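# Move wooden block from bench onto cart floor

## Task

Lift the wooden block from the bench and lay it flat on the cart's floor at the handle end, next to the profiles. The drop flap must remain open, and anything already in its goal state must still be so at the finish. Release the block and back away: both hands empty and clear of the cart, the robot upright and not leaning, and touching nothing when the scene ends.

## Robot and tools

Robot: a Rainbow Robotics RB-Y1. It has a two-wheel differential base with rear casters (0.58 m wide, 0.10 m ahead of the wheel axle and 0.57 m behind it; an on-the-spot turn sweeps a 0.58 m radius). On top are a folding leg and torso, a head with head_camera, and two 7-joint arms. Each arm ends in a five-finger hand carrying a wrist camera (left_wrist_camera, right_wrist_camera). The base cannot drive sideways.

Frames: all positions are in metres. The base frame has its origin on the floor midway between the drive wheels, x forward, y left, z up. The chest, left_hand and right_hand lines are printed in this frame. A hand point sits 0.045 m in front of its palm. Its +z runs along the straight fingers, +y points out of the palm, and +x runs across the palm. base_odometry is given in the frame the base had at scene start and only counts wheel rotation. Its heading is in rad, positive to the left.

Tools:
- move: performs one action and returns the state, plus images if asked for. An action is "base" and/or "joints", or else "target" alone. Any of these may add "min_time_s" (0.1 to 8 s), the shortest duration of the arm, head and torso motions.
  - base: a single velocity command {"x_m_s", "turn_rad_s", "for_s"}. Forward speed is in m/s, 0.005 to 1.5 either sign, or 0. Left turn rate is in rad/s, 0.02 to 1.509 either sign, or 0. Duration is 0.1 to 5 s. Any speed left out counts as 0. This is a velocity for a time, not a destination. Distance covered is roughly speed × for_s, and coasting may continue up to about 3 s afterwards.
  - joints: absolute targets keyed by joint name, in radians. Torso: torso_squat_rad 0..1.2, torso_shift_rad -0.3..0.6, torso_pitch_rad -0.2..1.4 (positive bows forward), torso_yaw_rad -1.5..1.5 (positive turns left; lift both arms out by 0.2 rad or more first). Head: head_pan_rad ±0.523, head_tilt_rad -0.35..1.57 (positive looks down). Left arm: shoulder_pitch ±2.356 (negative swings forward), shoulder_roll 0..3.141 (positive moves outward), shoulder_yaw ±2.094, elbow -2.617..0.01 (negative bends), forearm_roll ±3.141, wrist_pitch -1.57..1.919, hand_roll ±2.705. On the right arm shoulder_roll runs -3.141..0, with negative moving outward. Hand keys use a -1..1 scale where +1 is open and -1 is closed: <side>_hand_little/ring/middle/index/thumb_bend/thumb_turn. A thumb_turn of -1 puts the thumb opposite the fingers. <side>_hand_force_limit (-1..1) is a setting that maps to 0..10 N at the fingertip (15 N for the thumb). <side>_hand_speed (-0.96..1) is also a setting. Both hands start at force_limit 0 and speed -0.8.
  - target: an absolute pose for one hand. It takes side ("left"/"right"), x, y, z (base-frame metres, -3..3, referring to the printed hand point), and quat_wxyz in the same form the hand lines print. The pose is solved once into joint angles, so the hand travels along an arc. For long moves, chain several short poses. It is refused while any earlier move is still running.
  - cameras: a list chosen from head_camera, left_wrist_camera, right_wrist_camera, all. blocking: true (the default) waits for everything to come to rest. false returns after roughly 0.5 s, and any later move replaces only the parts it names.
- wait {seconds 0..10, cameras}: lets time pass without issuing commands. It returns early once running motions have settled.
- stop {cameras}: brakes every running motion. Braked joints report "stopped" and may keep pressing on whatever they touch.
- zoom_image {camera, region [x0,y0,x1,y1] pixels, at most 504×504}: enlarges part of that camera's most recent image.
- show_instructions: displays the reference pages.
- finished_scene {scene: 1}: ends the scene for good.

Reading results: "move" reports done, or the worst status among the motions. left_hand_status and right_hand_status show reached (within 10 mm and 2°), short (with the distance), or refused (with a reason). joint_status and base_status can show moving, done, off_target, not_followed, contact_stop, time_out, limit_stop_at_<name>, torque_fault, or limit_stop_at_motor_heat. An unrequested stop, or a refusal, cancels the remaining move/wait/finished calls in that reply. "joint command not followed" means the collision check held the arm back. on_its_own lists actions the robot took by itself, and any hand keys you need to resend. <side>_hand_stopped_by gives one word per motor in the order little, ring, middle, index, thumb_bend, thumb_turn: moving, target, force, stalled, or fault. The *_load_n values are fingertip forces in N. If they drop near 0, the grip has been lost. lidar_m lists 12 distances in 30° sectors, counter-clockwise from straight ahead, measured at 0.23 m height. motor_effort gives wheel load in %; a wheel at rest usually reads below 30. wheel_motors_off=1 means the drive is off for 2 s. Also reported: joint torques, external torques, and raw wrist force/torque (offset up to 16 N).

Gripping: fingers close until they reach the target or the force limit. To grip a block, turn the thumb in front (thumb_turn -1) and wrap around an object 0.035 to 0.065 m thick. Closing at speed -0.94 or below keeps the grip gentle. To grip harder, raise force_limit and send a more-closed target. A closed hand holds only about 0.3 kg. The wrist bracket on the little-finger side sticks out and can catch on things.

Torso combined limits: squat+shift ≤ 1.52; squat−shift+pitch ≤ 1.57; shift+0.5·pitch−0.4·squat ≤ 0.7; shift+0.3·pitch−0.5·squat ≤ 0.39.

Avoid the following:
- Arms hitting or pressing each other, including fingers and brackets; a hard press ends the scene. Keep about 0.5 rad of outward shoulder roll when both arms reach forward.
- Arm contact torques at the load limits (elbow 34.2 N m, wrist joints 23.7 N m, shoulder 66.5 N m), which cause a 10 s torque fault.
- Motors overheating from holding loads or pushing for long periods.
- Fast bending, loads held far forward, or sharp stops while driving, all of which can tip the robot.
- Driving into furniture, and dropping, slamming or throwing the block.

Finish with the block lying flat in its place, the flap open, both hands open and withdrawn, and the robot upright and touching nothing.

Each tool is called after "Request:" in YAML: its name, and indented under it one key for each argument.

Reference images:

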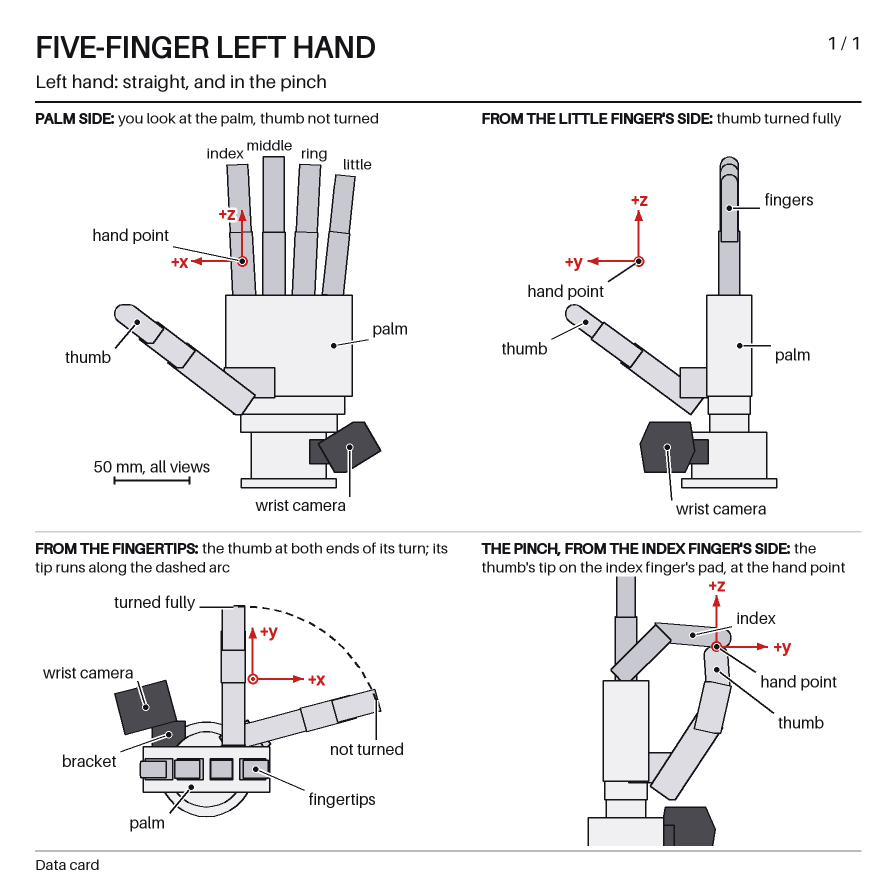

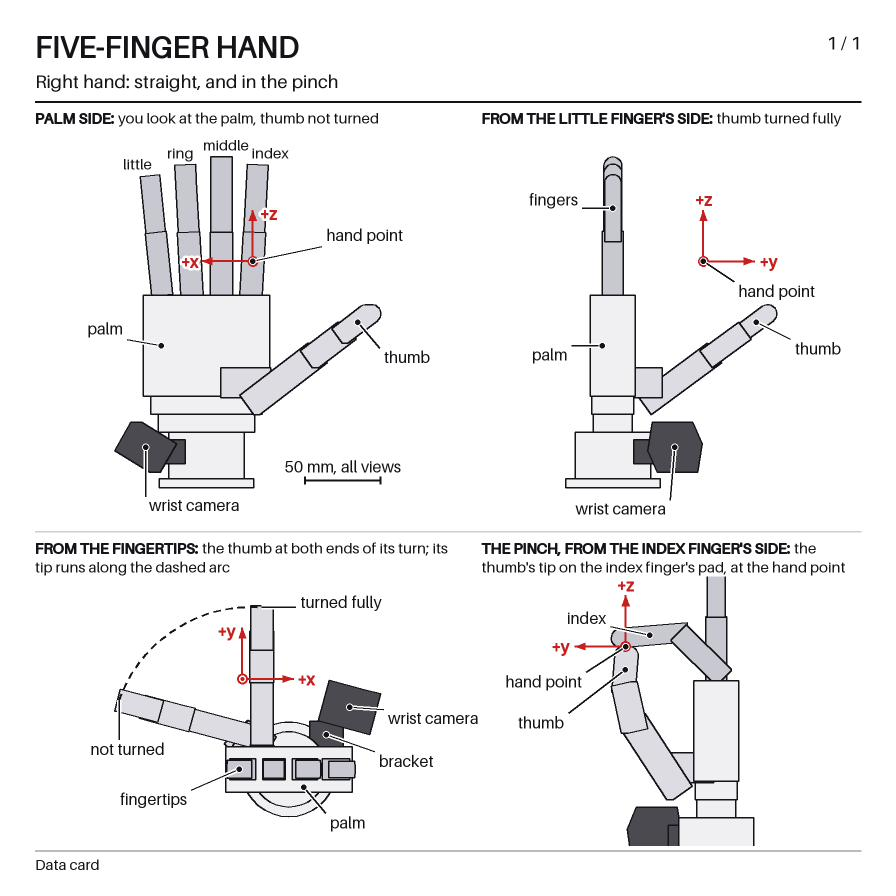

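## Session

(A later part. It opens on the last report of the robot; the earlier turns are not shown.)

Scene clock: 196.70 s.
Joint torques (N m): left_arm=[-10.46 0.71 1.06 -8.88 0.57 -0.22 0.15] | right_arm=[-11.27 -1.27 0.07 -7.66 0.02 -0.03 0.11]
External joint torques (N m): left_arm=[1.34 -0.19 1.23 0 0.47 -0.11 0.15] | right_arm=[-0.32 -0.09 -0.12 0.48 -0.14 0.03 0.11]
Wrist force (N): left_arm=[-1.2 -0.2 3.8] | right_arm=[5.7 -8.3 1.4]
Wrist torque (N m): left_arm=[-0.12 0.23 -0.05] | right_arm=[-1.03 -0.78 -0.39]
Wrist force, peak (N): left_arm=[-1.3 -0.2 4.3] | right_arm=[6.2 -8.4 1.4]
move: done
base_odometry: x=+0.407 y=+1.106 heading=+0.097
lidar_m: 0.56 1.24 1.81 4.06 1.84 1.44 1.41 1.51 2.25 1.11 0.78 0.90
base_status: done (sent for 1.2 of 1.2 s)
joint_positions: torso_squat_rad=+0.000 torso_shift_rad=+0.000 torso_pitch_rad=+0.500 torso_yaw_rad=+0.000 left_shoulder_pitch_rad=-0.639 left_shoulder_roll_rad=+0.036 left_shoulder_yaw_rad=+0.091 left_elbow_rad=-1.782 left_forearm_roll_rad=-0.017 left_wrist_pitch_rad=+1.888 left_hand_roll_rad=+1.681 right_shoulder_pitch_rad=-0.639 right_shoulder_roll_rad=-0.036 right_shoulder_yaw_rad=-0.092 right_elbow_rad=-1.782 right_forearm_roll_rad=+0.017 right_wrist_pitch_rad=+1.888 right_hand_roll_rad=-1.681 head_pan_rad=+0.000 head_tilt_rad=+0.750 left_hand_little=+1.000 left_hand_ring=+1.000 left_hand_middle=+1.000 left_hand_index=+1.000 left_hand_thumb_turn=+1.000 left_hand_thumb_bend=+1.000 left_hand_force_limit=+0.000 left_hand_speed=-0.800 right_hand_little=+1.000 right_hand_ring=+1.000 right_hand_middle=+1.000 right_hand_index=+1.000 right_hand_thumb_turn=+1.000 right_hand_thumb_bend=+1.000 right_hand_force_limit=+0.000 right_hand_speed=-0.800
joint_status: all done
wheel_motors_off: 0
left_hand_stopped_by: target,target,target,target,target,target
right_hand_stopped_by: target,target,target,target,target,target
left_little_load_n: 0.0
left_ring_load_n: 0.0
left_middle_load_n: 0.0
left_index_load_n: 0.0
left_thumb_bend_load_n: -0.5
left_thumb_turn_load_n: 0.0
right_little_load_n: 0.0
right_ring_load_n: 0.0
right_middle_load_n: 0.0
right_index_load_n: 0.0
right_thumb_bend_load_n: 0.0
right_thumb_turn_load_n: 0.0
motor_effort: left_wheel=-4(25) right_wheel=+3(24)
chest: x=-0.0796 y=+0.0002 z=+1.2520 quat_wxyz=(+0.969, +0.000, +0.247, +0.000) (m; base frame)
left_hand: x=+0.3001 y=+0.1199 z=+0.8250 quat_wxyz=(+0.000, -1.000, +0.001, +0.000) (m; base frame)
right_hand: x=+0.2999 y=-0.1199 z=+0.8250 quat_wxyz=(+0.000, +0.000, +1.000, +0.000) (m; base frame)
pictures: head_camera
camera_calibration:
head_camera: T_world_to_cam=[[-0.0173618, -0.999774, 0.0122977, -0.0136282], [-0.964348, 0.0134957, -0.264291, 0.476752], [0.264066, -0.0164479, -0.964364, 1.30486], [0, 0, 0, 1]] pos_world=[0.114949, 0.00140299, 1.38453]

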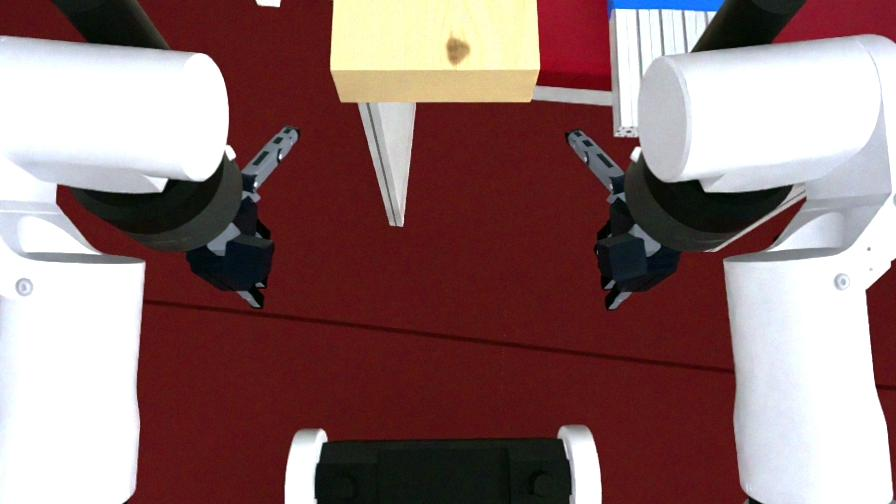

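Request:
move:
  base: {"x_m_s": 0.2, "for_s": 1.675}
  joints: {"head_tilt_rad": 0.65}
  cameras: ["head_camera"]

Scene clock: 199.90 s.
Joint torques (N m): left_arm=[-10.33 0.25 1.66 -8.86 0.29 -0.33 -0.04] | right_arm=[-11.23 -1.2 -0.21 -7.45 0.16 -0.13 0.01]
External joint torques (N m): left_arm=[1.47 -0.65 1.84 0.02 0.19 -0.23 -0.04] | right_arm=[-0.27 -0.03 -0.41 0.69 -0.01 -0.08 0.01]
Wrist force (N): left_arm=[-1.0 -0.4 3.7] | right_arm=[5.7 -8.5 1.4]
Wrist torque (N m): left_arm=[-0.16 0.20 -0.02] | right_arm=[-1.04 -0.81 -0.39]
Wrist force, peak (N): left_arm=[-0.4 -0.3 4.2] | right_arm=[6.2 -8.4 1.2]
move: done
base_odometry: x=+0.739 y=+1.138 heading=+0.097
lidar_m: 0.33 0.24 1.30 4.45 2.27 1.77 1.74 1.88 2.76 0.64 0.65 0.85
base_status: done (sent for 1.67 of 1.67 s)
joint_positions: torso_squat_rad=+0.000 torso_shift_rad=+0.000 torso_pitch_rad=+0.500 torso_yaw_rad=+0.000 left_shoulder_pitch_rad=-0.639 left_shoulder_roll_rad=+0.036 left_shoulder_yaw_rad=+0.091 left_elbow_rad=-1.782 left_forearm_roll_rad=-0.017 left_wrist_pitch_rad=+1.888 left_hand_roll_rad=+1.681 right_shoulder_pitch_rad=-0.639 right_shoulder_roll_rad=-0.036 right_shoulder_yaw_rad=-0.092 right_elbow_rad=-1.782 right_forearm_roll_rad=+0.017 right_wrist_pitch_rad=+1.888 right_hand_roll_rad=-1.681 head_pan_rad=+0.000 head_tilt_rad=+0.650 left_hand_little=+1.000 left_hand_ring=+1.000 left_hand_middle=+1.000 left_hand_index=+1.000 left_hand_thumb_turn=+1.000 left_hand_thumb_bend=+1.000 left_hand_force_limit=+0.000 left_hand_speed=-0.800 right_hand_little=+1.000 right_hand_ring=+1.000 right_hand_middle=+1.000 right_hand_index=+1.000 right_hand_thumb_turn=+1.000 right_hand_thumb_bend=+1.000 right_hand_force_limit=+0.000 right_hand_speed=-0.800
joint_status: all done
wheel_motors_off: 0
left_hand_stopped_by: target,target,target,target,target,target
right_hand_stopped_by: target,target,target,target,target,target
left_little_load_n: 0.0
left_ring_load_n: 0.0
left_middle_load_n: 0.0
left_index_load_n: 0.0
left_thumb_bend_load_n: 0.0
left_thumb_turn_load_n: 0.0
right_little_load_n: 0.0
right_ring_load_n: 0.0
right_middle_load_n: 0.0
right_index_load_n: 0.0
right_thumb_bend_load_n: 0.0
right_thumb_turn_load_n: 0.0
motor_effort: left_wheel=-5(11) right_wheel=+4(20)
chest: x=-0.0797 y=+0.0002 z=+1.2520 quat_wxyz=(+0.969, +0.000, +0.247, +0.000) (m; base frame)
left_hand: x=+0.3000 y=+0.1199 z=+0.8250 quat_wxyz=(+0.000, -1.000, +0.001, +0.000) (m; base frame)
right_hand: x=+0.2999 y=-0.1199 z=+0.8250 quat_wxyz=(+0.000, +0.000, +1.000, +0.000) (m; base frame)
pictures: head_camera
camera_calibration:
head_camera: T_world_to_cam=[[-0.018502, -0.999774, 0.0105033, -0.0110436], [-0.933152, 0.0134952, -0.35923, 0.610195], [0.359006, -0.0164476, -0.93319, 1.25725], [0, 0, 0, 1]] pos_world=[0.117839, 0.001403, 1.39257]

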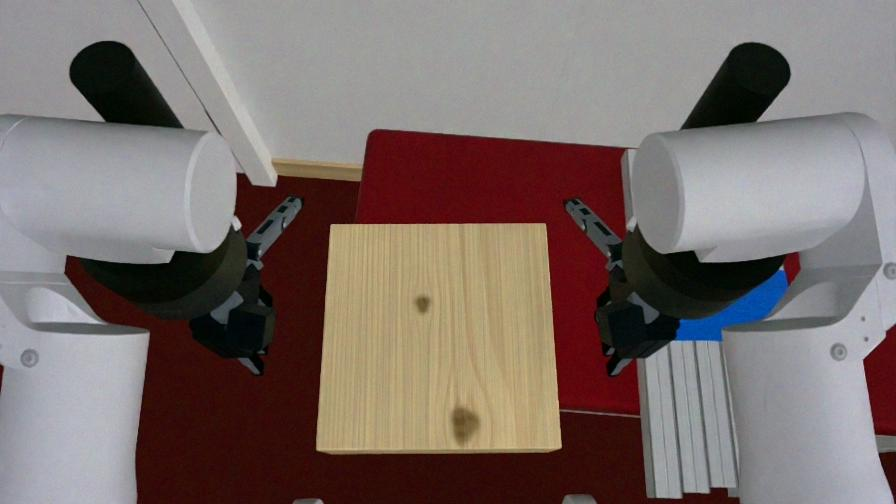

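Request:
move:
  joints: {"torso_squat_rad": 0.29}
  min_time_s: 1

Request:
move:
  joints: {"left_shoulder_pitch_rad": -0.6798, "left_shoulder_roll_rad": 0.0054, "left_shoulder_yaw_rad": -0.0526, "left_elbow_rad": -1.7302, "left_forearm_roll_rad": -0.0272, "left_wrist_pitch_rad": 1.8778, "left_hand_roll_rad": 1.8391, "right_shoulder_pitch_rad": -0.6798, "right_shoulder_roll_rad": -0.0054, "right_shoulder_yaw_rad": 0.0526, "right_elbow_rad": -1.7302, "right_forearm_roll_rad": 0.0272, "right_wrist_pitch_rad": 1.8778, "right_hand_roll_rad": -1.8391}
  min_time_s: 1.2

Request:
move:
  joints: {"left_shoulder_pitch_rad": -0.687, "left_shoulder_roll_rad": 0.0, "left_shoulder_yaw_rad": -0.078, "left_elbow_rad": -1.721, "left_forearm_roll_rad": -0.029, "left_wrist_pitch_rad": 1.876, "left_hand_roll_rad": 1.867, "right_shoulder_pitch_rad": -0.687, "right_shoulder_roll_rad": 0.0, "right_shoulder_yaw_rad": 0.078, "right_elbow_rad": -1.721, "right_forearm_roll_rad": 0.029, "right_wrist_pitch_rad": 1.876, "right_hand_roll_rad": -1.867}
  min_time_s: 1.5
  cameras: ["all"]

Scene clock: 202.37 s.
Joint torques (N m): left_arm=[-10.2 0.02 1.39 -8.98 0.32 -0.34 0.05] | right_arm=[-11.37 -1.11 0.24 -7.7 0.06 -0.02 0.03]
External joint torques (N m): left_arm=[1.6 -0.88 1.57 -0.1 0.23 -0.23 0.05] | right_arm=[-0.42 0.07 0.04 0.44 -0.1 0.03 0.03]
Wrist force (N): left_arm=[-0.9 -0.4 3.8] | right_arm=[5.6 -8.2 1.2]
Wrist torque (N m): left_arm=[-0.20 0.16 -0.05] | right_arm=[-1.00 -0.79 -0.38]
Wrist force, peak (N): left_arm=[-1.4 -0.2 4.2] | right_arm=[5.8 -8.7 1.2]
move: done
base_odometry: x=+0.739 y=+1.138 heading=+0.097
lidar_m: 0.32 0.24 1.29 4.45 2.26 1.77 1.74 1.88 2.76 0.65 0.64 0.85
base_status: not commanded
joint_positions: torso_squat_rad=+0.290 torso_shift_rad=+0.000 torso_pitch_rad=+0.500 torso_yaw_rad=+0.000 left_shoulder_pitch_rad=-0.639 left_shoulder_roll_rad=+0.036 left_shoulder_yaw_rad=+0.091 left_elbow_rad=-1.782 left_forearm_roll_rad=-0.017 left_wrist_pitch_rad=+1.888 left_hand_roll_rad=+1.681 right_shoulder_pitch_rad=-0.639 right_shoulder_roll_rad=-0.036 right_shoulder_yaw_rad=-0.092 right_elbow_rad=-1.782 right_forearm_roll_rad=+0.017 right_wrist_pitch_rad=+1.888 right_hand_roll_rad=-1.681 head_pan_rad=+0.000 head_tilt_rad=+0.650 left_hand_little=+1.000 left_hand_ring=+1.000 left_hand_middle=+1.000 left_hand_index=+1.000 left_hand_thumb_turn=+1.000 left_hand_thumb_bend=+1.000 left_hand_force_limit=+0.000 left_hand_speed=-0.800 right_hand_little=+1.000 right_hand_ring=+1.000 right_hand_middle=+1.000 right_hand_index=+1.000 right_hand_thumb_turn=+1.000 right_hand_thumb_bend=+1.000 right_hand_force_limit=+0.000 right_hand_speed=-0.800
joint_status: all done
wheel_motors_off: 0
left_hand_stopped_by: target,target,target,target,target,target
right_hand_stopped_by: target,target,target,target,target,target
left_little_load_n: 0.0
left_ring_load_n: 0.0
left_middle_load_n: 0.0
left_index_load_n: 0.0
left_thumb_bend_load_n: 0.0
left_thumb_turn_load_n: 0.0
right_little_load_n: 0.0
right_ring_load_n: 0.0
right_middle_load_n: 0.0
right_index_load_n: 0.0
right_thumb_bend_load_n: 0.0
right_thumb_turn_load_n: 0.0
motor_effort: left_wheel=-5(5) right_wheel=+2(7)
chest: x=-0.0797 y=+0.0002 z=+1.2228 quat_wxyz=(+0.969, +0.000, +0.247, +0.000) (m; base frame)
left_hand: x=+0.3000 y=+0.1199 z=+0.7958 quat_wxyz=(+0.000, -1.000, +0.001, +0.000) (m; base frame)
right_hand: x=+0.2999 y=-0.1199 z=+0.7958 quat_wxyz=(+0.000, +0.000, +1.000, +0.000) (m; base frame)
pictures: none

Scene clock: 203.87 s.
Joint torques (N m): left_arm=[-12.29 -1.52 -0.88 -8 0 -0.69 0.32] | right_arm=[-13.36 2.78 2.31 -7.23 0.11 -0.23 -0.23]
External joint torques (N m): left_arm=[0.14 -0.39 -0.57 0.9 -0.1 -0.58 0.32] | right_arm=[-1.74 2.04 1.99 0.92 -0.05 -0.17 -0.23]
Wrist force (N): left_arm=[-0.6 -0.3 3.7] | right_arm=[5.8 -8.5 1.4]
Wrist torque (N m): left_arm=[-0.20 0.11 0.12] | right_arm=[-1.02 -0.81 -0.43]
Wrist force, peak (N): left_arm=[-1.1 -0.4 4.1] | right_arm=[5.8 -8.6 1.5]
move: done
base_odometry: x=+0.739 y=+1.138 heading=+0.097
lidar_m: 0.33 0.24 1.30 4.45 2.26 1.76 1.74 1.88 2.77 0.65 0.65 0.85
base_status: not commanded
joint_positions: torso_squat_rad=+0.290 torso_shift_rad=+0.000 torso_pitch_rad=+0.500 torso_yaw_rad=+0.000 left_shoulder_pitch_rad=-0.680 left_shoulder_roll_rad=+0.006 left_shoulder_yaw_rad=-0.052 left_elbow_rad=-1.730 left_forearm_roll_rad=-0.027 left_wrist_pitch_rad=+1.878 left_hand_roll_rad=+1.839 right_shoulder_pitch_rad=-0.679 right_shoulder_roll_rad=-0.006 right_shoulder_yaw_rad=+0.052 right_elbow_rad=-1.730 right_forearm_roll_rad=+0.027 right_wrist_pitch_rad=+1.878 right_hand_roll_rad=-1.839 head_pan_rad=+0.000 head_tilt_rad=+0.650 left_hand_little=+1.000 left_hand_ring=+1.000 left_hand_middle=+1.000 left_hand_index=+1.000 left_hand_thumb_turn=+1.000 left_hand_thumb_bend=+1.000 left_hand_force_limit=+0.000 left_hand_speed=-0.800 right_hand_little=+1.000 right_hand_ring=+1.000 right_hand_middle=+1.000 right_hand_index=+1.000 right_hand_thumb_turn=+1.000 right_hand_thumb_bend=+1.000 right_hand_force_limit=+0.000 right_hand_speed=-0.800
joint_status: all done
wheel_motors_off: 0
left_hand_stopped_by: target,target,target,target,target,target
right_hand_stopped_by: target,target,target,target,target,target
left_little_load_n: 0.0
left_ring_load_n: 0.0
left_middle_load_n: 0.0
left_index_load_n: 0.0
left_thumb_bend_load_n: 0.0
left_thumb_turn_load_n: 0.0
right_little_load_n: 0.0
right_ring_load_n: 0.0
right_middle_load_n: 0.0
right_index_load_n: 0.0
right_thumb_bend_load_n: 0.0
right_thumb_turn_load_n: 0.0
motor_effort: left_wheel=-5(5) right_wheel=+3(6)
chest: x=-0.0797 y=+0.0002 z=+1.2228 quat_wxyz=(+0.969, +0.000, +0.247, +0.000) (m; base frame)
left_hand: x=+0.3003 y=+0.0654 z=+0.7961 quat_wxyz=(-0.001, -1.000, +0.000, +0.000) (m; base frame)
right_hand: x=+0.3002 y=-0.0653 z=+0.7959 quat_wxyz=(+0.000, +0.000, +1.000, +0.001) (m; base frame)
pictures: none

Scene clock: 205.67 s.
Joint torques (N m): left_arm=[-15.84 -14.04 -6.87 -9.44 6.93 -3.12 1.11] | right_arm=[-16.27 19.07 11.91 -7.05 -8.1 -2.1 0.26]
External joint torques (N m): left_arm=[-3.33 -12.63 -6.59 -0.53 6.84 -3.01 1.11] | right_arm=[-4.56 18.1 11.61 1.11 -8.27 -2.05 0.26]
Wrist force (N): left_arm=[-2.6 -29.6 -1.5] | right_arm=[3.1 -41.9 -4.4]
Wrist torque (N m): left_arm=[0.05 -0.07 1.72] | right_arm=[-0.69 -0.78 -1.09]
Wrist force, peak (N): left_arm=[-2.6 -29.7 -1.0] | right_arm=[3.0 -42.1 -4.4]
move: done
base_odometry: x=+0.739 y=+1.138 heading=+0.097
lidar_m: 0.33 0.24 1.28 4.44 2.28 1.77 1.74 1.87 2.76 0.65 0.64 0.84
base_status: not commanded
joint_positions: torso_squat_rad=+0.290 torso_shift_rad=+0.000 torso_pitch_rad=+0.500 torso_yaw_rad=+0.000 left_shoulder_pitch_rad=-0.686 left_shoulder_roll_rad=+0.003 left_shoulder_yaw_rad=-0.076 left_elbow_rad=-1.721 left_forearm_roll_rad=-0.031 left_wrist_pitch_rad=+1.877 left_hand_roll_rad=+1.867 right_shoulder_pitch_rad=-0.686 right_shoulder_roll_rad=-0.004 right_shoulder_yaw_rad=+0.075 right_elbow_rad=-1.721 right_forearm_roll_rad=+0.031 right_wrist_pitch_rad=+1.877 right_hand_roll_rad=-1.867 head_pan_rad=+0.000 head_tilt_rad=+0.650 left_hand_little=+1.000 left_hand_ring=+1.000 left_hand_middle=+1.000 left_hand_index=+1.000 left_hand_thumb_turn=+1.000 left_hand_thumb_bend=+1.000 left_hand_force_limit=+0.000 left_hand_speed=-0.800 right_hand_little=+1.000 right_hand_ring=+1.000 right_hand_middle=+1.000 right_hand_index=+1.000 right_hand_thumb_turn=+1.000 right_hand_thumb_bend=+1.000 right_hand_force_limit=+0.000 right_hand_speed=-0.800
joint_status: all done
wheel_motors_off: 0
left_hand_stopped_by: target,target,target,target,target,target
right_hand_stopped_by: target,target,target,target,target,target
left_little_load_n: 0.5
left_ring_load_n: 0.0
left_middle_load_n: 0.0
left_index_load_n: 0.0
left_thumb_bend_load_n: 0.0
left_thumb_turn_load_n: 0.0
right_little_load_n: 0.0
right_ring_load_n: 0.0
right_middle_load_n: 0.5
right_index_load_n: 0.5
right_thumb_bend_load_n: 0.0
right_thumb_turn_load_n: 0.0
motor_effort: left_wheel=-5(5) right_wheel=+3(6)
chest: x=-0.0797 y=+0.0002 z=+1.2228 quat_wxyz=(+0.969, +0.000, +0.247, +0.000) (m; base frame)
left_hand: x=+0.2999 y=+0.0588 z=+0.7955 quat_wxyz=(+0.002, -1.000, -0.002, +0.000) (m; base frame)
right_hand: x=+0.3002 y=-0.0595 z=+0.7954 quat_wxyz=(+0.000, +0.002, +1.000, -0.003) (m; base frame)
pictures: head_camera, left_wrist_camera, right_wrist_camera
camera_calibration:
head_camera: T_world_to_cam=[[-0.0185035, -0.999774, 0.0104989, -0.0107327], [-0.933085, 0.013495, -0.359403, 0.599842], [0.35918, -0.0164466, -0.933123, 1.22993], [0, 0, 0, 1]] pos_world=[0.117739, 0.001403, 1.36337]
left_wrist_camera: T_world_to_cam=[[0.212816, 0.976884, 0.0201849, -0.142743], [0.836555, -0.192842, 0.512824, -0.64527], [0.504862, -0.0922516, -0.858256, 0.649363], [0, 0, 0, 1]] pos_world=[0.242343, 0.0749133, 0.891112]
right_wrist_camera: T_world_to_cam=[[-0.225713, 0.973928, 0.0227676, 0.102292], [0.853535, 0.186437, 0.486537, -0.628049], [0.469607, 0.129251, -0.873363, 0.673925], [0, 0, 0, 1]] pos_world=[0.242671, -0.0696388, 0.891821]

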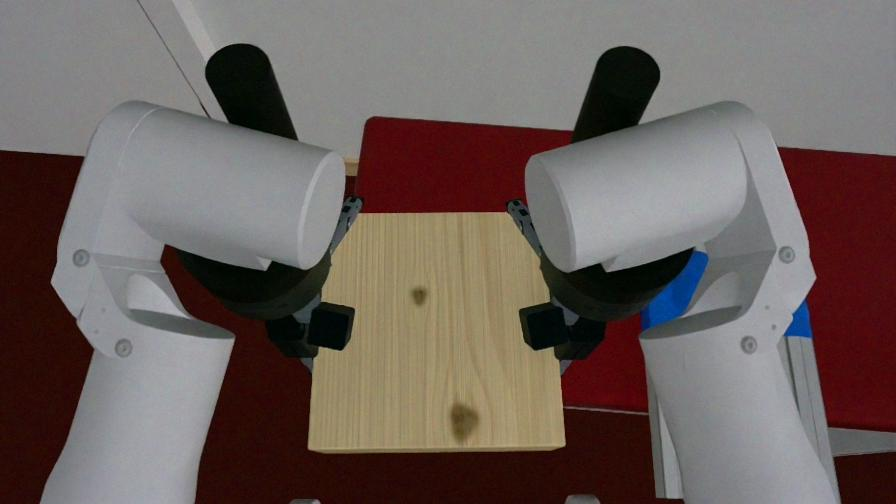

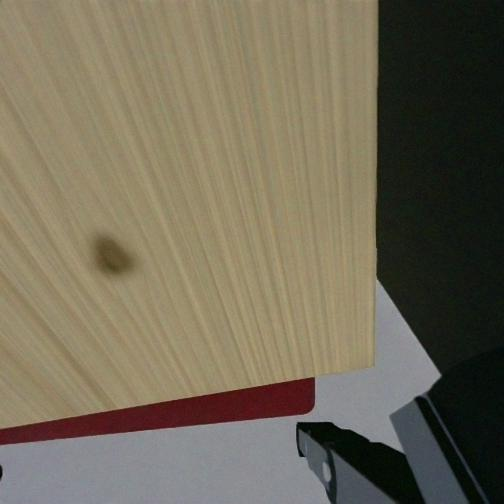

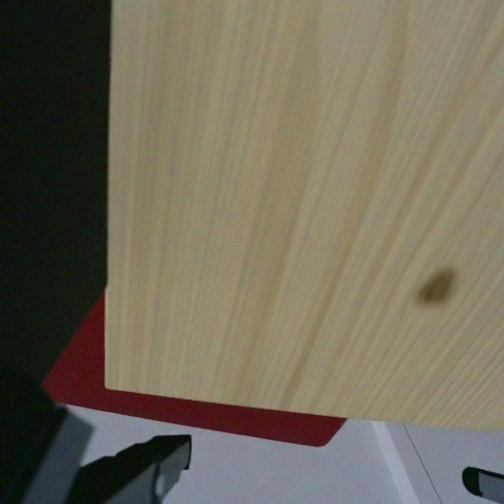

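Request:
move:
  joints: {"torso_squat_rad": 0.22}
  min_time_s: 1.2
  cameras: ["all"]

Scene clock: 207.37 s.
Joint torques (N m): left_arm=[-17.99 -15.13 -7.13 -13.11 7 -2.95 0.86] | right_arm=[-17.25 19.32 11.08 -10.41 -7.34 -1.65 0.27]
External joint torques (N m): left_arm=[-5.51 -13.71 -6.84 -4.21 6.91 -2.85 0.86] | right_arm=[-5.56 18.33 10.78 -2.25 -7.51 -1.6 0.27]
Wrist force (N): left_arm=[-4.3 -28.6 13.2] | right_arm=[1.5 -36.7 11.1]
Wrist torque (N m): left_arm=[-0.68 0.66 1.56] | right_arm=[-1.51 -0.93 -1.23]
Wrist force, peak (N): left_arm=[-4.7 -28.9 13.6] | right_arm=[3.0 -42.1 -4.2]
move: done
base_odometry: x=+0.739 y=+1.138 heading=+0.097
lidar_m: 0.33 0.23 1.30 4.45 2.28 1.77 1.74 1.88 2.76 0.64 0.65 0.84
base_status: not commanded
joint_positions: torso_squat_rad=+0.220 torso_shift_rad=+0.000 torso_pitch_rad=+0.501 torso_yaw_rad=+0.000 left_shoulder_pitch_rad=-0.685 left_shoulder_roll_rad=+0.003 left_shoulder_yaw_rad=-0.076 left_elbow_rad=-1.720 left_forearm_roll_rad=-0.031 left_wrist_pitch_rad=+1.877 left_hand_roll_rad=+1.867 right_shoulder_pitch_rad=-0.686 right_shoulder_roll_rad=-0.004 right_shoulder_yaw_rad=+0.076 right_elbow_rad=-1.720 right_forearm_roll_rad=+0.031 right_wrist_pitch_rad=+1.876 right_hand_roll_rad=-1.867 head_pan_rad=+0.000 head_tilt_rad=+0.650 left_hand_little=+1.000 left_hand_ring=+1.000 left_hand_middle=+1.000 left_hand_index=+1.000 left_hand_thumb_turn=+1.000 left_hand_thumb_bend=+1.000 left_hand_force_limit=+0.000 left_hand_speed=-0.800 right_hand_little=+1.000 right_hand_ring=+1.000 right_hand_middle=+1.000 right_hand_index=+1.000 right_hand_thumb_turn=+1.000 right_hand_thumb_bend=+1.000 right_hand_force_limit=+0.000 right_hand_speed=-0.800
joint_status: all done
wheel_motors_off: 0
left_hand_stopped_by: target,target,target,target,target,target
right_hand_stopped_by: target,target,target,target,target,target
left_little_load_n: 1.0
left_ring_load_n: 0.0
left_middle_load_n: 0.0
left_index_load_n: 0.0
left_thumb_bend_load_n: -0.5
left_thumb_turn_load_n: 0.0
right_little_load_n: 0.5
right_ring_load_n: 0.0
right_middle_load_n: 0.5
right_index_load_n: 0.5
right_thumb_bend_load_n: 0.0
right_thumb_turn_load_n: 0.0
motor_effort: left_wheel=-5(5) right_wheel=+5(5)
chest: x=-0.0793 y=+0.0002 z=+1.2351 quat_wxyz=(+0.969, +0.000, +0.248, +0.000) (m; base frame)
left_hand: x=+0.2994 y=+0.0590 z=+0.8069 quat_wxyz=(+0.002, -1.000, -0.002, +0.001) (m; base frame)
right_hand: x=+0.3000 y=-0.0595 z=+0.8070 quat_wxyz=(-0.001, +0.002, +1.000, -0.003) (m; base frame)
pictures: head_camera, left_wrist_camera, right_wrist_camera
camera_calibration:
head_camera: T_world_to_cam=[[-0.0184936, -0.999774, 0.0105171, -0.0108748], [-0.933425, 0.0134949, -0.358519, 0.603572], [0.358296, -0.0164473, -0.933463, 1.24157], [0, 0, 0, 1]] pos_world=[0.118339, 0.001403, 1.37547]
left_wrist_camera: T_world_to_cam=[[0.212742, 0.976903, 0.0200464, -0.14291], [0.837818, -0.192933, 0.510723, -0.649465], [0.502795, -0.0918571, -0.859511, 0.660905], [0, 0, 0, 1]] pos_world=[0.242237, 0.0750141, 0.902617]
right_wrist_camera: T_world_to_cam=[[-0.225972, 0.973859, 0.0231455, 0.101647], [0.8544, 0.186729, 0.484904, -0.632424], [0.467907, 0.129351, -0.874261, 0.685281], [0, 0, 0, 1]] pos_world=[0.242665, -0.0695397, 0.903426]

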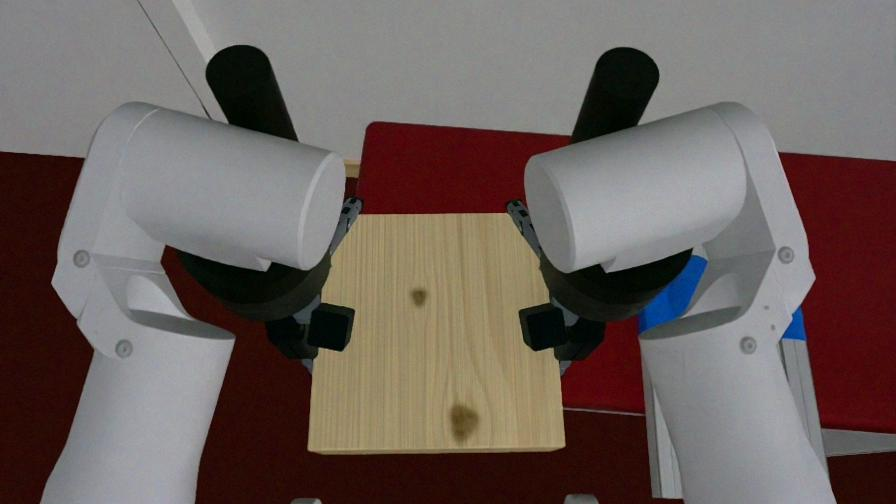

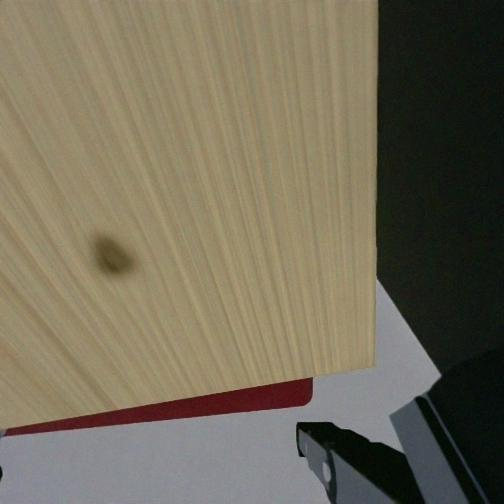

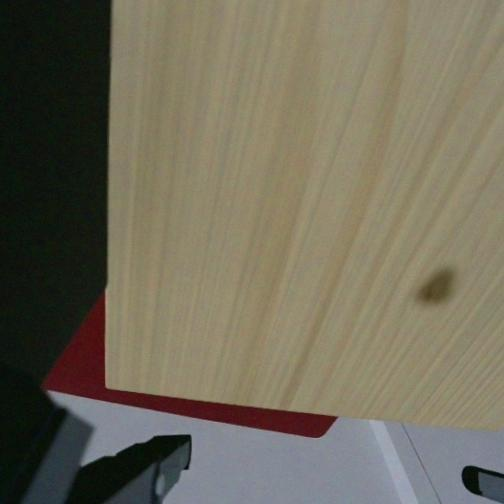

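Request:
move:
  joints: {"left_shoulder_pitch_rad": -0.6885, "left_shoulder_roll_rad": 0.0, "left_shoulder_yaw_rad": -0.083, "left_elbow_rad": -1.719, "left_forearm_roll_rad": -0.0295, "left_wrist_pitch_rad": 1.8755, "left_hand_roll_rad": 1.872, "right_shoulder_pitch_rad": -0.6885, "right_shoulder_roll_rad": 0.0, "right_shoulder_yaw_rad": 0.083, "right_elbow_rad": -1.719, "right_forearm_roll_rad": 0.0295, "right_wrist_pitch_rad": 1.8755, "right_hand_roll_rad": -1.872}
  min_time_s: 0.8

Request:
move:
  joints: {"torso_squat_rad": 0.0}
  min_time_s: 1.5
  cameras: ["all"]

Scene clock: 209.53 s.
Joint torques (N m): left_arm=[-21.46 -16.69 -8.7 -13.9 8.41 -3.99 1.3] | right_arm=[-20.97 20.24 12.16 -10.77 -8.54 -2.46 -0.06]
External joint torques (N m): left_arm=[-8.97 -15.24 -8.43 -5 8.32 -3.9 1.3] | right_arm=[-9.27 19.22 11.87 -2.61 -8.72 -2.41 -0.06]
Wrist force (N): left_arm=[-4.2 -35.5 14.3] | right_arm=[1.5 -43.7 11.3]
Wrist torque (N m): left_arm=[-0.72 0.69 1.96] | right_arm=[-1.56 -0.91 -1.61]
Wrist force, peak (N): left_arm=[-4.2 -35.8 14.1] | right_arm=[1.6 -43.8 11.5]
move: done
base_odometry: x=+0.739 y=+1.138 heading=+0.097
lidar_m: 0.33 0.23 1.29 4.45 2.27 1.77 1.74 1.88 2.76 0.63 0.64 0.85
base_status: not commanded
joint_positions: torso_squat_rad=+0.220 torso_shift_rad=+0.000 torso_pitch_rad=+0.501 torso_yaw_rad=+0.000 left_shoulder_pitch_rad=-0.686 left_shoulder_roll_rad=+0.004 left_shoulder_yaw_rad=-0.081 left_elbow_rad=-1.718 left_forearm_roll_rad=-0.032 left_wrist_pitch_rad=+1.876 left_hand_roll_rad=+1.872 right_shoulder_pitch_rad=-0.686 right_shoulder_roll_rad=-0.005 right_shoulder_yaw_rad=+0.080 right_elbow_rad=-1.718 right_forearm_roll_rad=+0.032 right_wrist_pitch_rad=+1.876 right_hand_roll_rad=-1.872 head_pan_rad=+0.000 head_tilt_rad=+0.650 left_hand_little=+1.000 left_hand_ring=+1.000 left_hand_middle=+1.000 left_hand_index=+1.000 left_hand_thumb_turn=+1.000 left_hand_thumb_bend=+1.000 left_hand_force_limit=+0.000 left_hand_speed=-0.800 right_hand_little=+1.000 right_hand_ring=+1.000 right_hand_middle=+1.000 right_hand_index=+1.000 right_hand_thumb_turn=+1.000 right_hand_thumb_bend=+1.000 right_hand_force_limit=+0.000 right_hand_speed=-0.800
joint_status: all done
wheel_motors_off: 0
left_hand_stopped_by: target,target,target,target,target,target
right_hand_stopped_by: target,target,target,target,target,target
left_little_load_n: 1.0
left_ring_load_n: 0.5
left_middle_load_n: 0.0
left_index_load_n: 0.0
left_thumb_bend_load_n: 0.0
left_thumb_turn_load_n: 0.0
right_little_load_n: 0.0
right_ring_load_n: 0.0
right_middle_load_n: 0.0
right_index_load_n: 0.5
right_thumb_bend_load_n: 0.0
right_thumb_turn_load_n: 0.0
motor_effort: left_wheel=-5(5) right_wheel=+4(7)
chest: x=-0.0793 y=+0.0002 z=+1.2351 quat_wxyz=(+0.969, +0.000, +0.248, +0.000) (m; base frame)
left_hand: x=+0.2992 y=+0.0585 z=+0.8063 quat_wxyz=(+0.004, -1.000, -0.002, +0.002) (m; base frame)
right_hand: x=+0.2997 y=-0.0587 z=+0.8065 quat_wxyz=(-0.001, +0.002, +1.000, -0.004) (m; base frame)
pictures: none

Scene clock: 211.33 s.
Joint torques (N m): left_arm=[-21.74 -17.05 -8.96 -14.04 8.56 -4.03 1.24] | right_arm=[-20.47 20.53 12.24 -10.75 -8.6 -2.43 -0.13]
External joint torques (N m): left_arm=[-9.25 -15.6 -8.69 -5.14 8.47 -3.93 1.24] | right_arm=[-8.77 19.51 11.95 -2.59 -8.77 -2.38 -0.13]
Wrist force (N): left_arm=[-4.4 -35.5 14.3] | right_arm=[1.3 -43.6 11.4]
Wrist torque (N m): left_arm=[-0.71 0.73 1.92] | right_arm=[-1.54 -0.87 -1.64]
Wrist force, peak (N): left_arm=[-4.4 -35.8 14.3] | right_arm=[1.1 -43.9 11.3]
move: done
base_odometry: x=+0.739 y=+1.138 heading=+0.097
lidar_m: 0.33 0.23 1.28 4.45 2.27 1.77 1.75 1.87 2.77 0.64 0.64 0.84
base_status: not commanded
joint_positions: torso_squat_rad=+0.000 torso_shift_rad=+0.000 torso_pitch_rad=+0.501 torso_yaw_rad=+0.000 left_shoulder_pitch_rad=-0.686 left_shoulder_roll_rad=+0.004 left_shoulder_yaw_rad=-0.081 left_elbow_rad=-1.718 left_forearm_roll_rad=-0.032 left_wrist_pitch_rad=+1.876 left_hand_roll_rad=+1.872 right_shoulder_pitch_rad=-0.686 right_shoulder_roll_rad=-0.005 right_shoulder_yaw_rad=+0.080 right_elbow_rad=-1.718 right_forearm_roll_rad=+0.032 right_wrist_pitch_rad=+1.876 right_hand_roll_rad=-1.872 head_pan_rad=+0.000 head_tilt_rad=+0.650 left_hand_little=+1.000 left_hand_ring=+1.000 left_hand_middle=+1.000 left_hand_index=+1.000 left_hand_thumb_turn=+1.000 left_hand_thumb_bend=+1.000 left_hand_force_limit=+0.000 left_hand_speed=-0.800 right_hand_little=+1.000 right_hand_ring=+1.000 right_hand_middle=+1.000 right_hand_index=+1.000 right_hand_thumb_turn=+1.000 right_hand_thumb_bend=+1.000 right_hand_force_limit=+0.000 right_hand_speed=-0.800
joint_status: all done
wheel_motors_off: 0
left_hand_stopped_by: target,target,target,target,target,target
right_hand_stopped_by: target,target,target,target,target,target
left_little_load_n: 1.0
left_ring_load_n: 0.0
left_middle_load_n: 0.0
left_index_load_n: 0.0
left_thumb_bend_load_n: 0.0
left_thumb_turn_load_n: 0.0
right_little_load_n: 0.5
right_ring_load_n: 0.5
right_middle_load_n: 0.5
right_index_load_n: 0.5
right_thumb_bend_load_n: 0.0
right_thumb_turn_load_n: 0.0
motor_effort: left_wheel=-5(5) right_wheel=+4(5)
chest: x=-0.0792 y=+0.0002 z=+1.2519 quat_wxyz=(+0.969, +0.000, +0.248, +0.000) (m; base frame)
left_hand: x=+0.2992 y=+0.0585 z=+0.8232 quat_wxyz=(+0.004, -1.000, -0.002, +0.002) (m; base frame)
right_hand: x=+0.2997 y=-0.0587 z=+0.8234 quat_wxyz=(-0.001, +0.002, +1.000, -0.004) (m; base frame)
pictures: head_camera, left_wrist_camera, right_wrist_camera
camera_calibration:
head_camera: T_world_to_cam=[[-0.0184928, -0.999774, 0.0105174, -0.011052], [-0.933425, 0.013494, -0.358519, 0.609595], [0.358296, -0.0164473, -0.933463, 1.25725], [0, 0, 0, 1]] pos_world=[0.118339, 0.001403, 1.39227]
left_wrist_camera: T_world_to_cam=[[0.212267, 0.976953, 0.0224907, -0.144533], [0.83818, -0.193851, 0.509781, -0.656896], [0.502392, -0.0893583, -0.86001, 0.675452], [0, 0, 0, 1]] pos_world=[0.241935, 0.0742196, 0.91902]
right_wrist_camera: T_world_to_cam=[[-0.225613, 0.973986, 0.0212214, 0.102017], [0.854711, 0.187437, 0.484084, -0.639603], [0.467513, 0.127354, -0.874764, 0.700143], [0, 0, 0, 1]] pos_world=[0.242366, -0.0686434, 0.919917]

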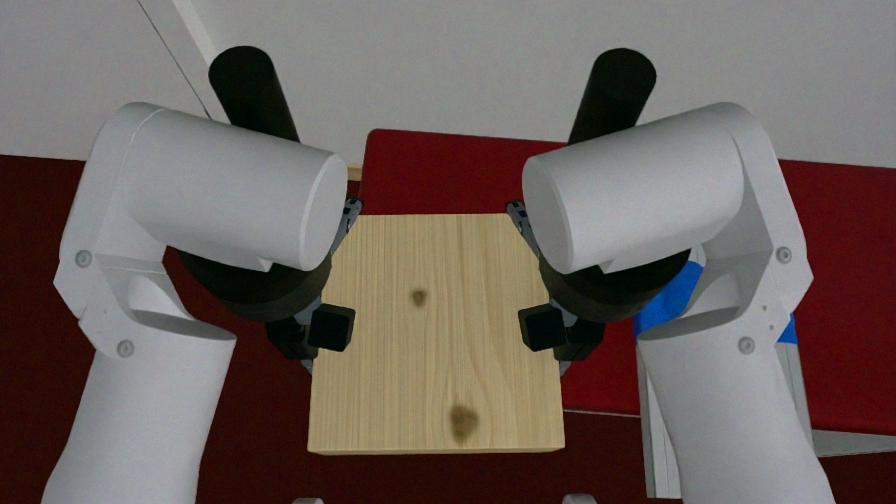

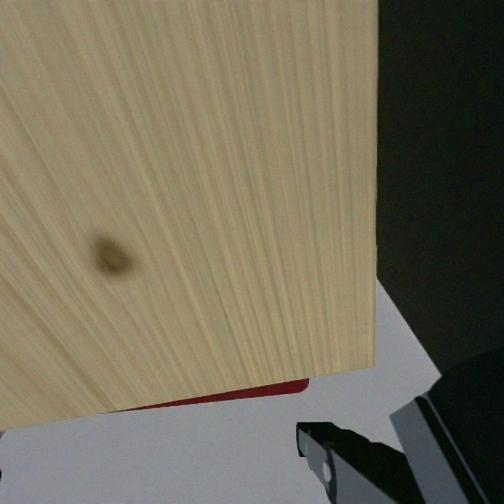

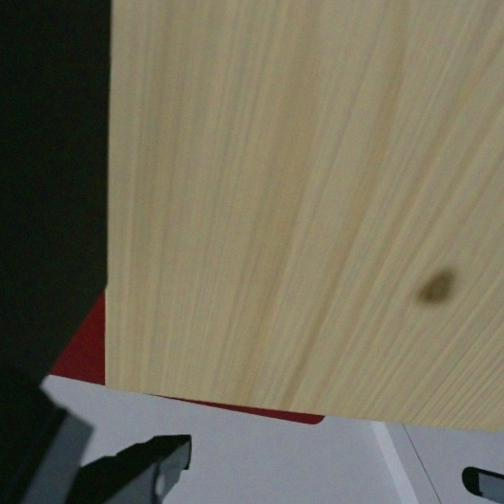

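Request:
move:
  base: {"x_m_s": -0.2, "for_s": 3.5}
  cameras: ["head_camera"]

Scene clock: 217.77 s.
Joint torques (N m): left_arm=[-20.48 -17.99 -8.51 -14.32 8.78 -3.63 1.11] | right_arm=[-19.46 20.85 11.91 -11.24 -8.5 -2.27 -0.06]
External joint torques (N m): left_arm=[-7.99 -16.54 -8.24 -5.42 8.7 -3.53 1.11] | right_arm=[-7.76 19.84 11.62 -3.09 -8.68 -2.22 -0.06]
Wrist force (N): left_arm=[-4.4 -35.5 14.2] | right_arm=[1.4 -43.2 11.7]
Wrist torque (N m): left_arm=[-0.76 0.72 1.92] | right_arm=[-1.56 -0.92 -1.58]
Wrist force, peak (N): left_arm=[-5.0 -35.7 14.2] | right_arm=[1.8 -44.1 11.7]
move: done
base_odometry: x=+0.042 y=+1.071 heading=+0.096
lidar_m: 0.92 1.59 2.37 3.03 1.35 1.07 1.04 1.13 1.66 2.10 1.25 1.06
base_status: done (sent for 3.5 of 3.5 s)
joint_positions: torso_squat_rad=+0.000 torso_shift_rad=+0.000 torso_pitch_rad=+0.501 torso_yaw_rad=+0.000 left_shoulder_pitch_rad=-0.686 left_shoulder_roll_rad=+0.004 left_shoulder_yaw_rad=-0.081 left_elbow_rad=-1.718 left_forearm_roll_rad=-0.032 left_wrist_pitch_rad=+1.876 left_hand_roll_rad=+1.872 right_shoulder_pitch_rad=-0.687 right_shoulder_roll_rad=-0.005 right_shoulder_yaw_rad=+0.080 right_elbow_rad=-1.718 right_forearm_roll_rad=+0.032 right_wrist_pitch_rad=+1.876 right_hand_roll_rad=-1.872 head_pan_rad=+0.000 head_tilt_rad=+0.650 left_hand_little=+1.000 left_hand_ring=+1.000 left_hand_middle=+1.000 left_hand_index=+1.000 left_hand_thumb_turn=+1.000 left_hand_thumb_bend=+1.000 left_hand_force_limit=+0.000 left_hand_speed=-0.800 right_hand_little=+1.000 right_hand_ring=+1.000 right_hand_middle=+1.000 right_hand_index=+1.000 right_hand_thumb_turn=+1.000 right_hand_thumb_bend=+1.000 right_hand_force_limit=+0.000 right_hand_speed=-0.800
joint_status: not commanded
wheel_motors_off: 0
left_hand_stopped_by: target,target,target,target,target,target
right_hand_stopped_by: target,target,target,target,target,target
left_little_load_n: 1.0
left_ring_load_n: 0.5
left_middle_load_n: 0.0
left_index_load_n: 0.5
left_thumb_bend_load_n: 0.0
left_thumb_turn_load_n: 0.0
right_little_load_n: 0.0
right_ring_load_n: 0.5
right_middle_load_n: 0.0
right_index_load_n: 0.5
right_thumb_bend_load_n: 0.0
right_thumb_turn_load_n: 0.0
motor_effort: left_wheel=-5(17) right_wheel=+6(21)
chest: x=-0.0794 y=+0.0002 z=+1.2520 quat_wxyz=(+0.969, +0.000, +0.248, +0.000) (m; base frame)
left_hand: x=+0.2993 y=+0.0585 z=+0.8234 quat_wxyz=(+0.004, -1.000, -0.002, +0.001) (m; base frame)
right_hand: x=+0.2998 y=-0.0587 z=+0.8236 quat_wxyz=(-0.001, +0.002, +1.000, -0.004) (m; base frame)
pictures: head_camera
camera_calibration:
head_camera: T_world_to_cam=[[-0.0184963, -0.999774, 0.0105132, -0.0110504], [-0.933345, 0.0134951, -0.358727, 0.609725], [0.358504, -0.0164475, -0.933383, 1.25728], [0, 0, 0, 1]] pos_world=[0.118139, 0.001403, 1.39237]

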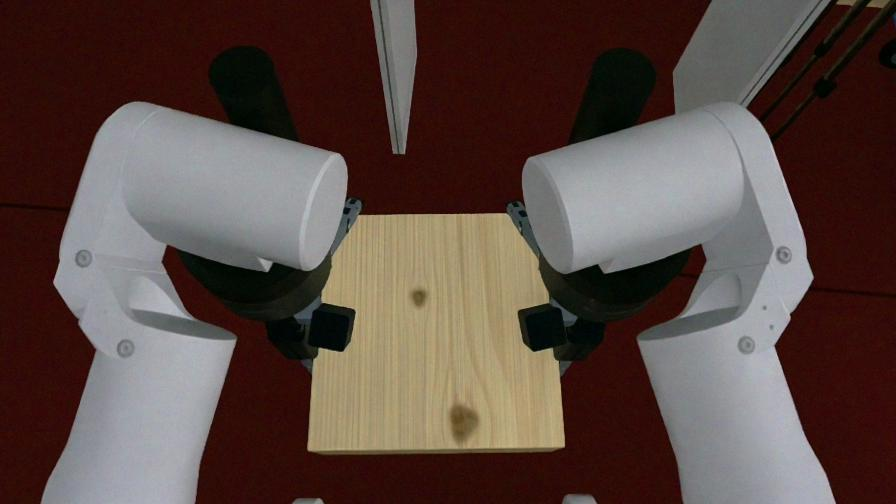

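Request:
move:
  base: {"turn_rad_s": -0.4, "for_s": 4.165}
  cameras: ["head_camera"]

Request:
move:
  base: {"x_m_s": 0.3, "for_s": 4.4}
  cameras: []

Scene clock: 223.27 s.
Joint torques (N m): left_arm=[-20.77 -17.65 -8.24 -14.46 8.75 -4.02 1.2] | right_arm=[-19.53 21 11.75 -11.21 -8.6 -2.3 -0.01]
External joint torques (N m): left_arm=[-8.27 -16.21 -7.97 -5.56 8.67 -3.92 1.2] | right_arm=[-7.82 19.99 11.46 -3.05 -8.78 -2.25 -0.01]
Wrist force (N): left_arm=[-4.2 -35.1 14.0] | right_arm=[1.6 -43.3 10.9]
Wrist torque (N m): left_arm=[-0.69 0.68 1.91] | right_arm=[-1.53 -0.92 -1.57]
Wrist force, peak (N): left_arm=[-4.7 -35.9 14.1] | right_arm=[1.5 -43.8 11.5]
move: done
base_odometry: x=+0.042 y=+1.071 heading=-1.570
lidar_m: 3.94 1.24 1.05 0.92 1.58 2.13 4.25 1.51 1.09 1.05 1.08 1.45
base_status: done (sent for 4.17 of 4.17 s)
joint_positions: torso_squat_rad=+0.000 torso_shift_rad=+0.000 torso_pitch_rad=+0.501 torso_yaw_rad=+0.000 left_shoulder_pitch_rad=-0.686 left_shoulder_roll_rad=+0.004 left_shoulder_yaw_rad=-0.081 left_elbow_rad=-1.718 left_forearm_roll_rad=-0.032 left_wrist_pitch_rad=+1.876 left_hand_roll_rad=+1.872 right_shoulder_pitch_rad=-0.687 right_shoulder_roll_rad=-0.005 right_shoulder_yaw_rad=+0.080 right_elbow_rad=-1.718 right_forearm_roll_rad=+0.032 right_wrist_pitch_rad=+1.876 right_hand_roll_rad=-1.872 head_pan_rad=+0.000 head_tilt_rad=+0.650 left_hand_little=+1.000 left_hand_ring=+1.000 left_hand_middle=+1.000 left_hand_index=+1.000 left_hand_thumb_turn=+1.000 left_hand_thumb_bend=+1.000 left_hand_force_limit=+0.000 left_hand_speed=-0.800 right_hand_little=+1.000 right_hand_ring=+1.000 right_hand_middle=+1.000 right_hand_index=+1.000 right_hand_thumb_turn=+1.000 right_hand_thumb_bend=+1.000 right_hand_force_limit=+0.000 right_hand_speed=-0.800
joint_status: not commanded
wheel_motors_off: 0
left_hand_stopped_by: target,target,target,target,target,target
right_hand_stopped_by: target,target,target,target,target,target
left_little_load_n: 1.0
left_ring_load_n: 0.5
left_middle_load_n: 0.0
left_index_load_n: 0.0
left_thumb_bend_load_n: 0.0
left_thumb_turn_load_n: -0.5
right_little_load_n: 0.0
right_ring_load_n: 0.5
right_middle_load_n: 0.0
right_index_load_n: 0.0
right_thumb_bend_load_n: 0.0
right_thumb_turn_load_n: 0.0
motor_effort: left_wheel=+7(26) right_wheel=+2(26)
chest: x=-0.0794 y=+0.0002 z=+1.2520 quat_wxyz=(+0.969, +0.000, +0.248, +0.000) (m; base frame)
left_hand: x=+0.2993 y=+0.0585 z=+0.8234 quat_wxyz=(+0.004, -1.000, -0.002, +0.001) (m; base frame)
right_hand: x=+0.2998 y=-0.0587 z=+0.8236 quat_wxyz=(-0.001, +0.002, +1.000, -0.004) (m; base frame)
pictures: head_camera
camera_calibration:
head_camera: T_world_to_cam=[[-0.0184963, -0.999774, 0.0105132, -0.0110504], [-0.933345, 0.0134951, -0.358727, 0.609725], [0.358504, -0.0164475, -0.933383, 1.25728], [0, 0, 0, 1]] pos_world=[0.118139, 0.001403, 1.39237]

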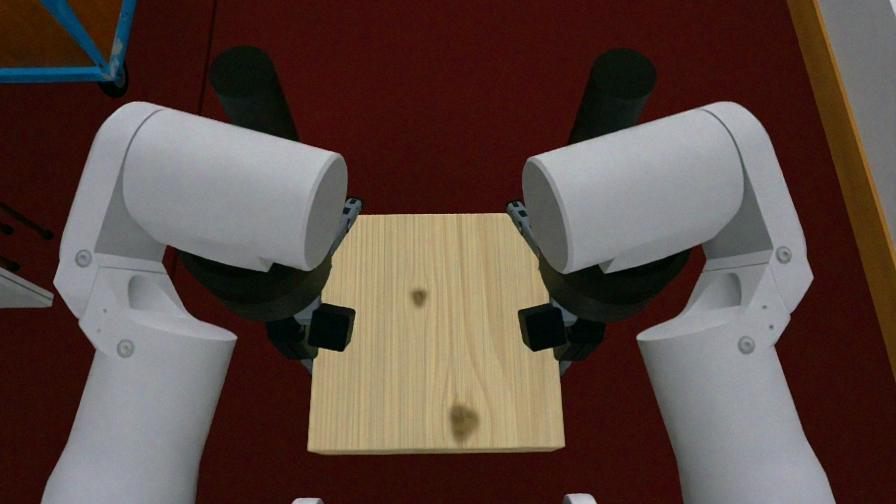

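Scene clock: 228.97 s.
Joint torques (N m): left_arm=[-20.63 -17.78 -8.1 -14.39 8.86 -3.66 1.07] | right_arm=[-19.39 20.65 11.48 -11.35 -8.66 -2.13 -0.03]
External joint torques (N m): left_arm=[-8.13 -16.33 -7.83 -5.49 8.78 -3.56 1.07] | right_arm=[-7.68 19.63 11.2 -3.19 -8.83 -2.08 -0.03]
Wrist force (N): left_arm=[-4.4 -35.3 13.8] | right_arm=[1.5 -43.7 11.0]
Wrist torque (N m): left_arm=[-0.70 0.70 1.90] | right_arm=[-1.57 -0.94 -1.59]
Wrist force, peak (N): left_arm=[-5.1 -36.0 13.8] | right_arm=[0.8 -43.9 11.5]
move: done
base_odometry: x=+0.043 y=-0.249 heading=-1.570
lidar_m: 3.92 1.06 0.79 0.78 0.80 1.76 4.23 1.49 1.08 1.04 1.07 1.47
base_status: done (sent for 4.4 of 4.4 s)
joint_positions: torso_squat_rad=+0.000 torso_shift_rad=+0.000 torso_pitch_rad=+0.501 torso_yaw_rad=+0.000 left_shoulder_pitch_rad=-0.686 left_shoulder_roll_rad=+0.004 left_shoulder_yaw_rad=-0.081 left_elbow_rad=-1.718 left_forearm_roll_rad=-0.032 left_wrist_pitch_rad=+1.876 left_hand_roll_rad=+1.872 right_shoulder_pitch_rad=-0.687 right_shoulder_roll_rad=-0.005 right_shoulder_yaw_rad=+0.080 right_elbow_rad=-1.718 right_forearm_roll_rad=+0.032 right_wrist_pitch_rad=+1.876 right_hand_roll_rad=-1.872 head_pan_rad=+0.000 head_tilt_rad=+0.650 left_hand_little=+1.000 left_hand_ring=+1.000 left_hand_middle=+1.000 left_hand_index=+1.000 left_hand_thumb_turn=+1.000 left_hand_thumb_bend=+1.000 left_hand_force_limit=+0.000 left_hand_speed=-0.800 right_hand_little=+1.000 right_hand_ring=+1.000 right_hand_middle=+1.000 right_hand_index=+1.000 right_hand_thumb_turn=+1.000 right_hand_thumb_bend=+1.000 right_hand_force_limit=+0.000 right_hand_speed=-0.800
joint_status: not commanded
wheel_motors_off: 0
left_hand_stopped_by: target,target,target,target,target,target
right_hand_stopped_by: target,target,target,target,target,target
left_little_load_n: 1.0
left_ring_load_n: 0.5
left_middle_load_n: 0.0
left_index_load_n: 0.0
left_thumb_bend_load_n: 0.0
left_thumb_turn_load_n: 0.0
right_little_load_n: 0.0
right_ring_load_n: 0.5
right_middle_load_n: 0.0
right_index_load_n: 0.0
right_thumb_bend_load_n: 0.0
right_thumb_turn_load_n: 0.0
motor_effort: left_wheel=-1(25) right_wheel=-1(29)
chest: x=-0.0793 y=+0.0002 z=+1.2520 quat_wxyz=(+0.969, +0.000, +0.248, +0.000) (m; base frame)
left_hand: x=+0.2993 y=+0.0585 z=+0.8233 quat_wxyz=(+0.004, -1.000, -0.002, +0.001) (m; base frame)
right_hand: x=+0.2998 y=-0.0587 z=+0.8235 quat_wxyz=(-0.001, +0.002, +1.000, -0.004) (m; base frame)
pictures: none
No camera images: "cameras" was empty.


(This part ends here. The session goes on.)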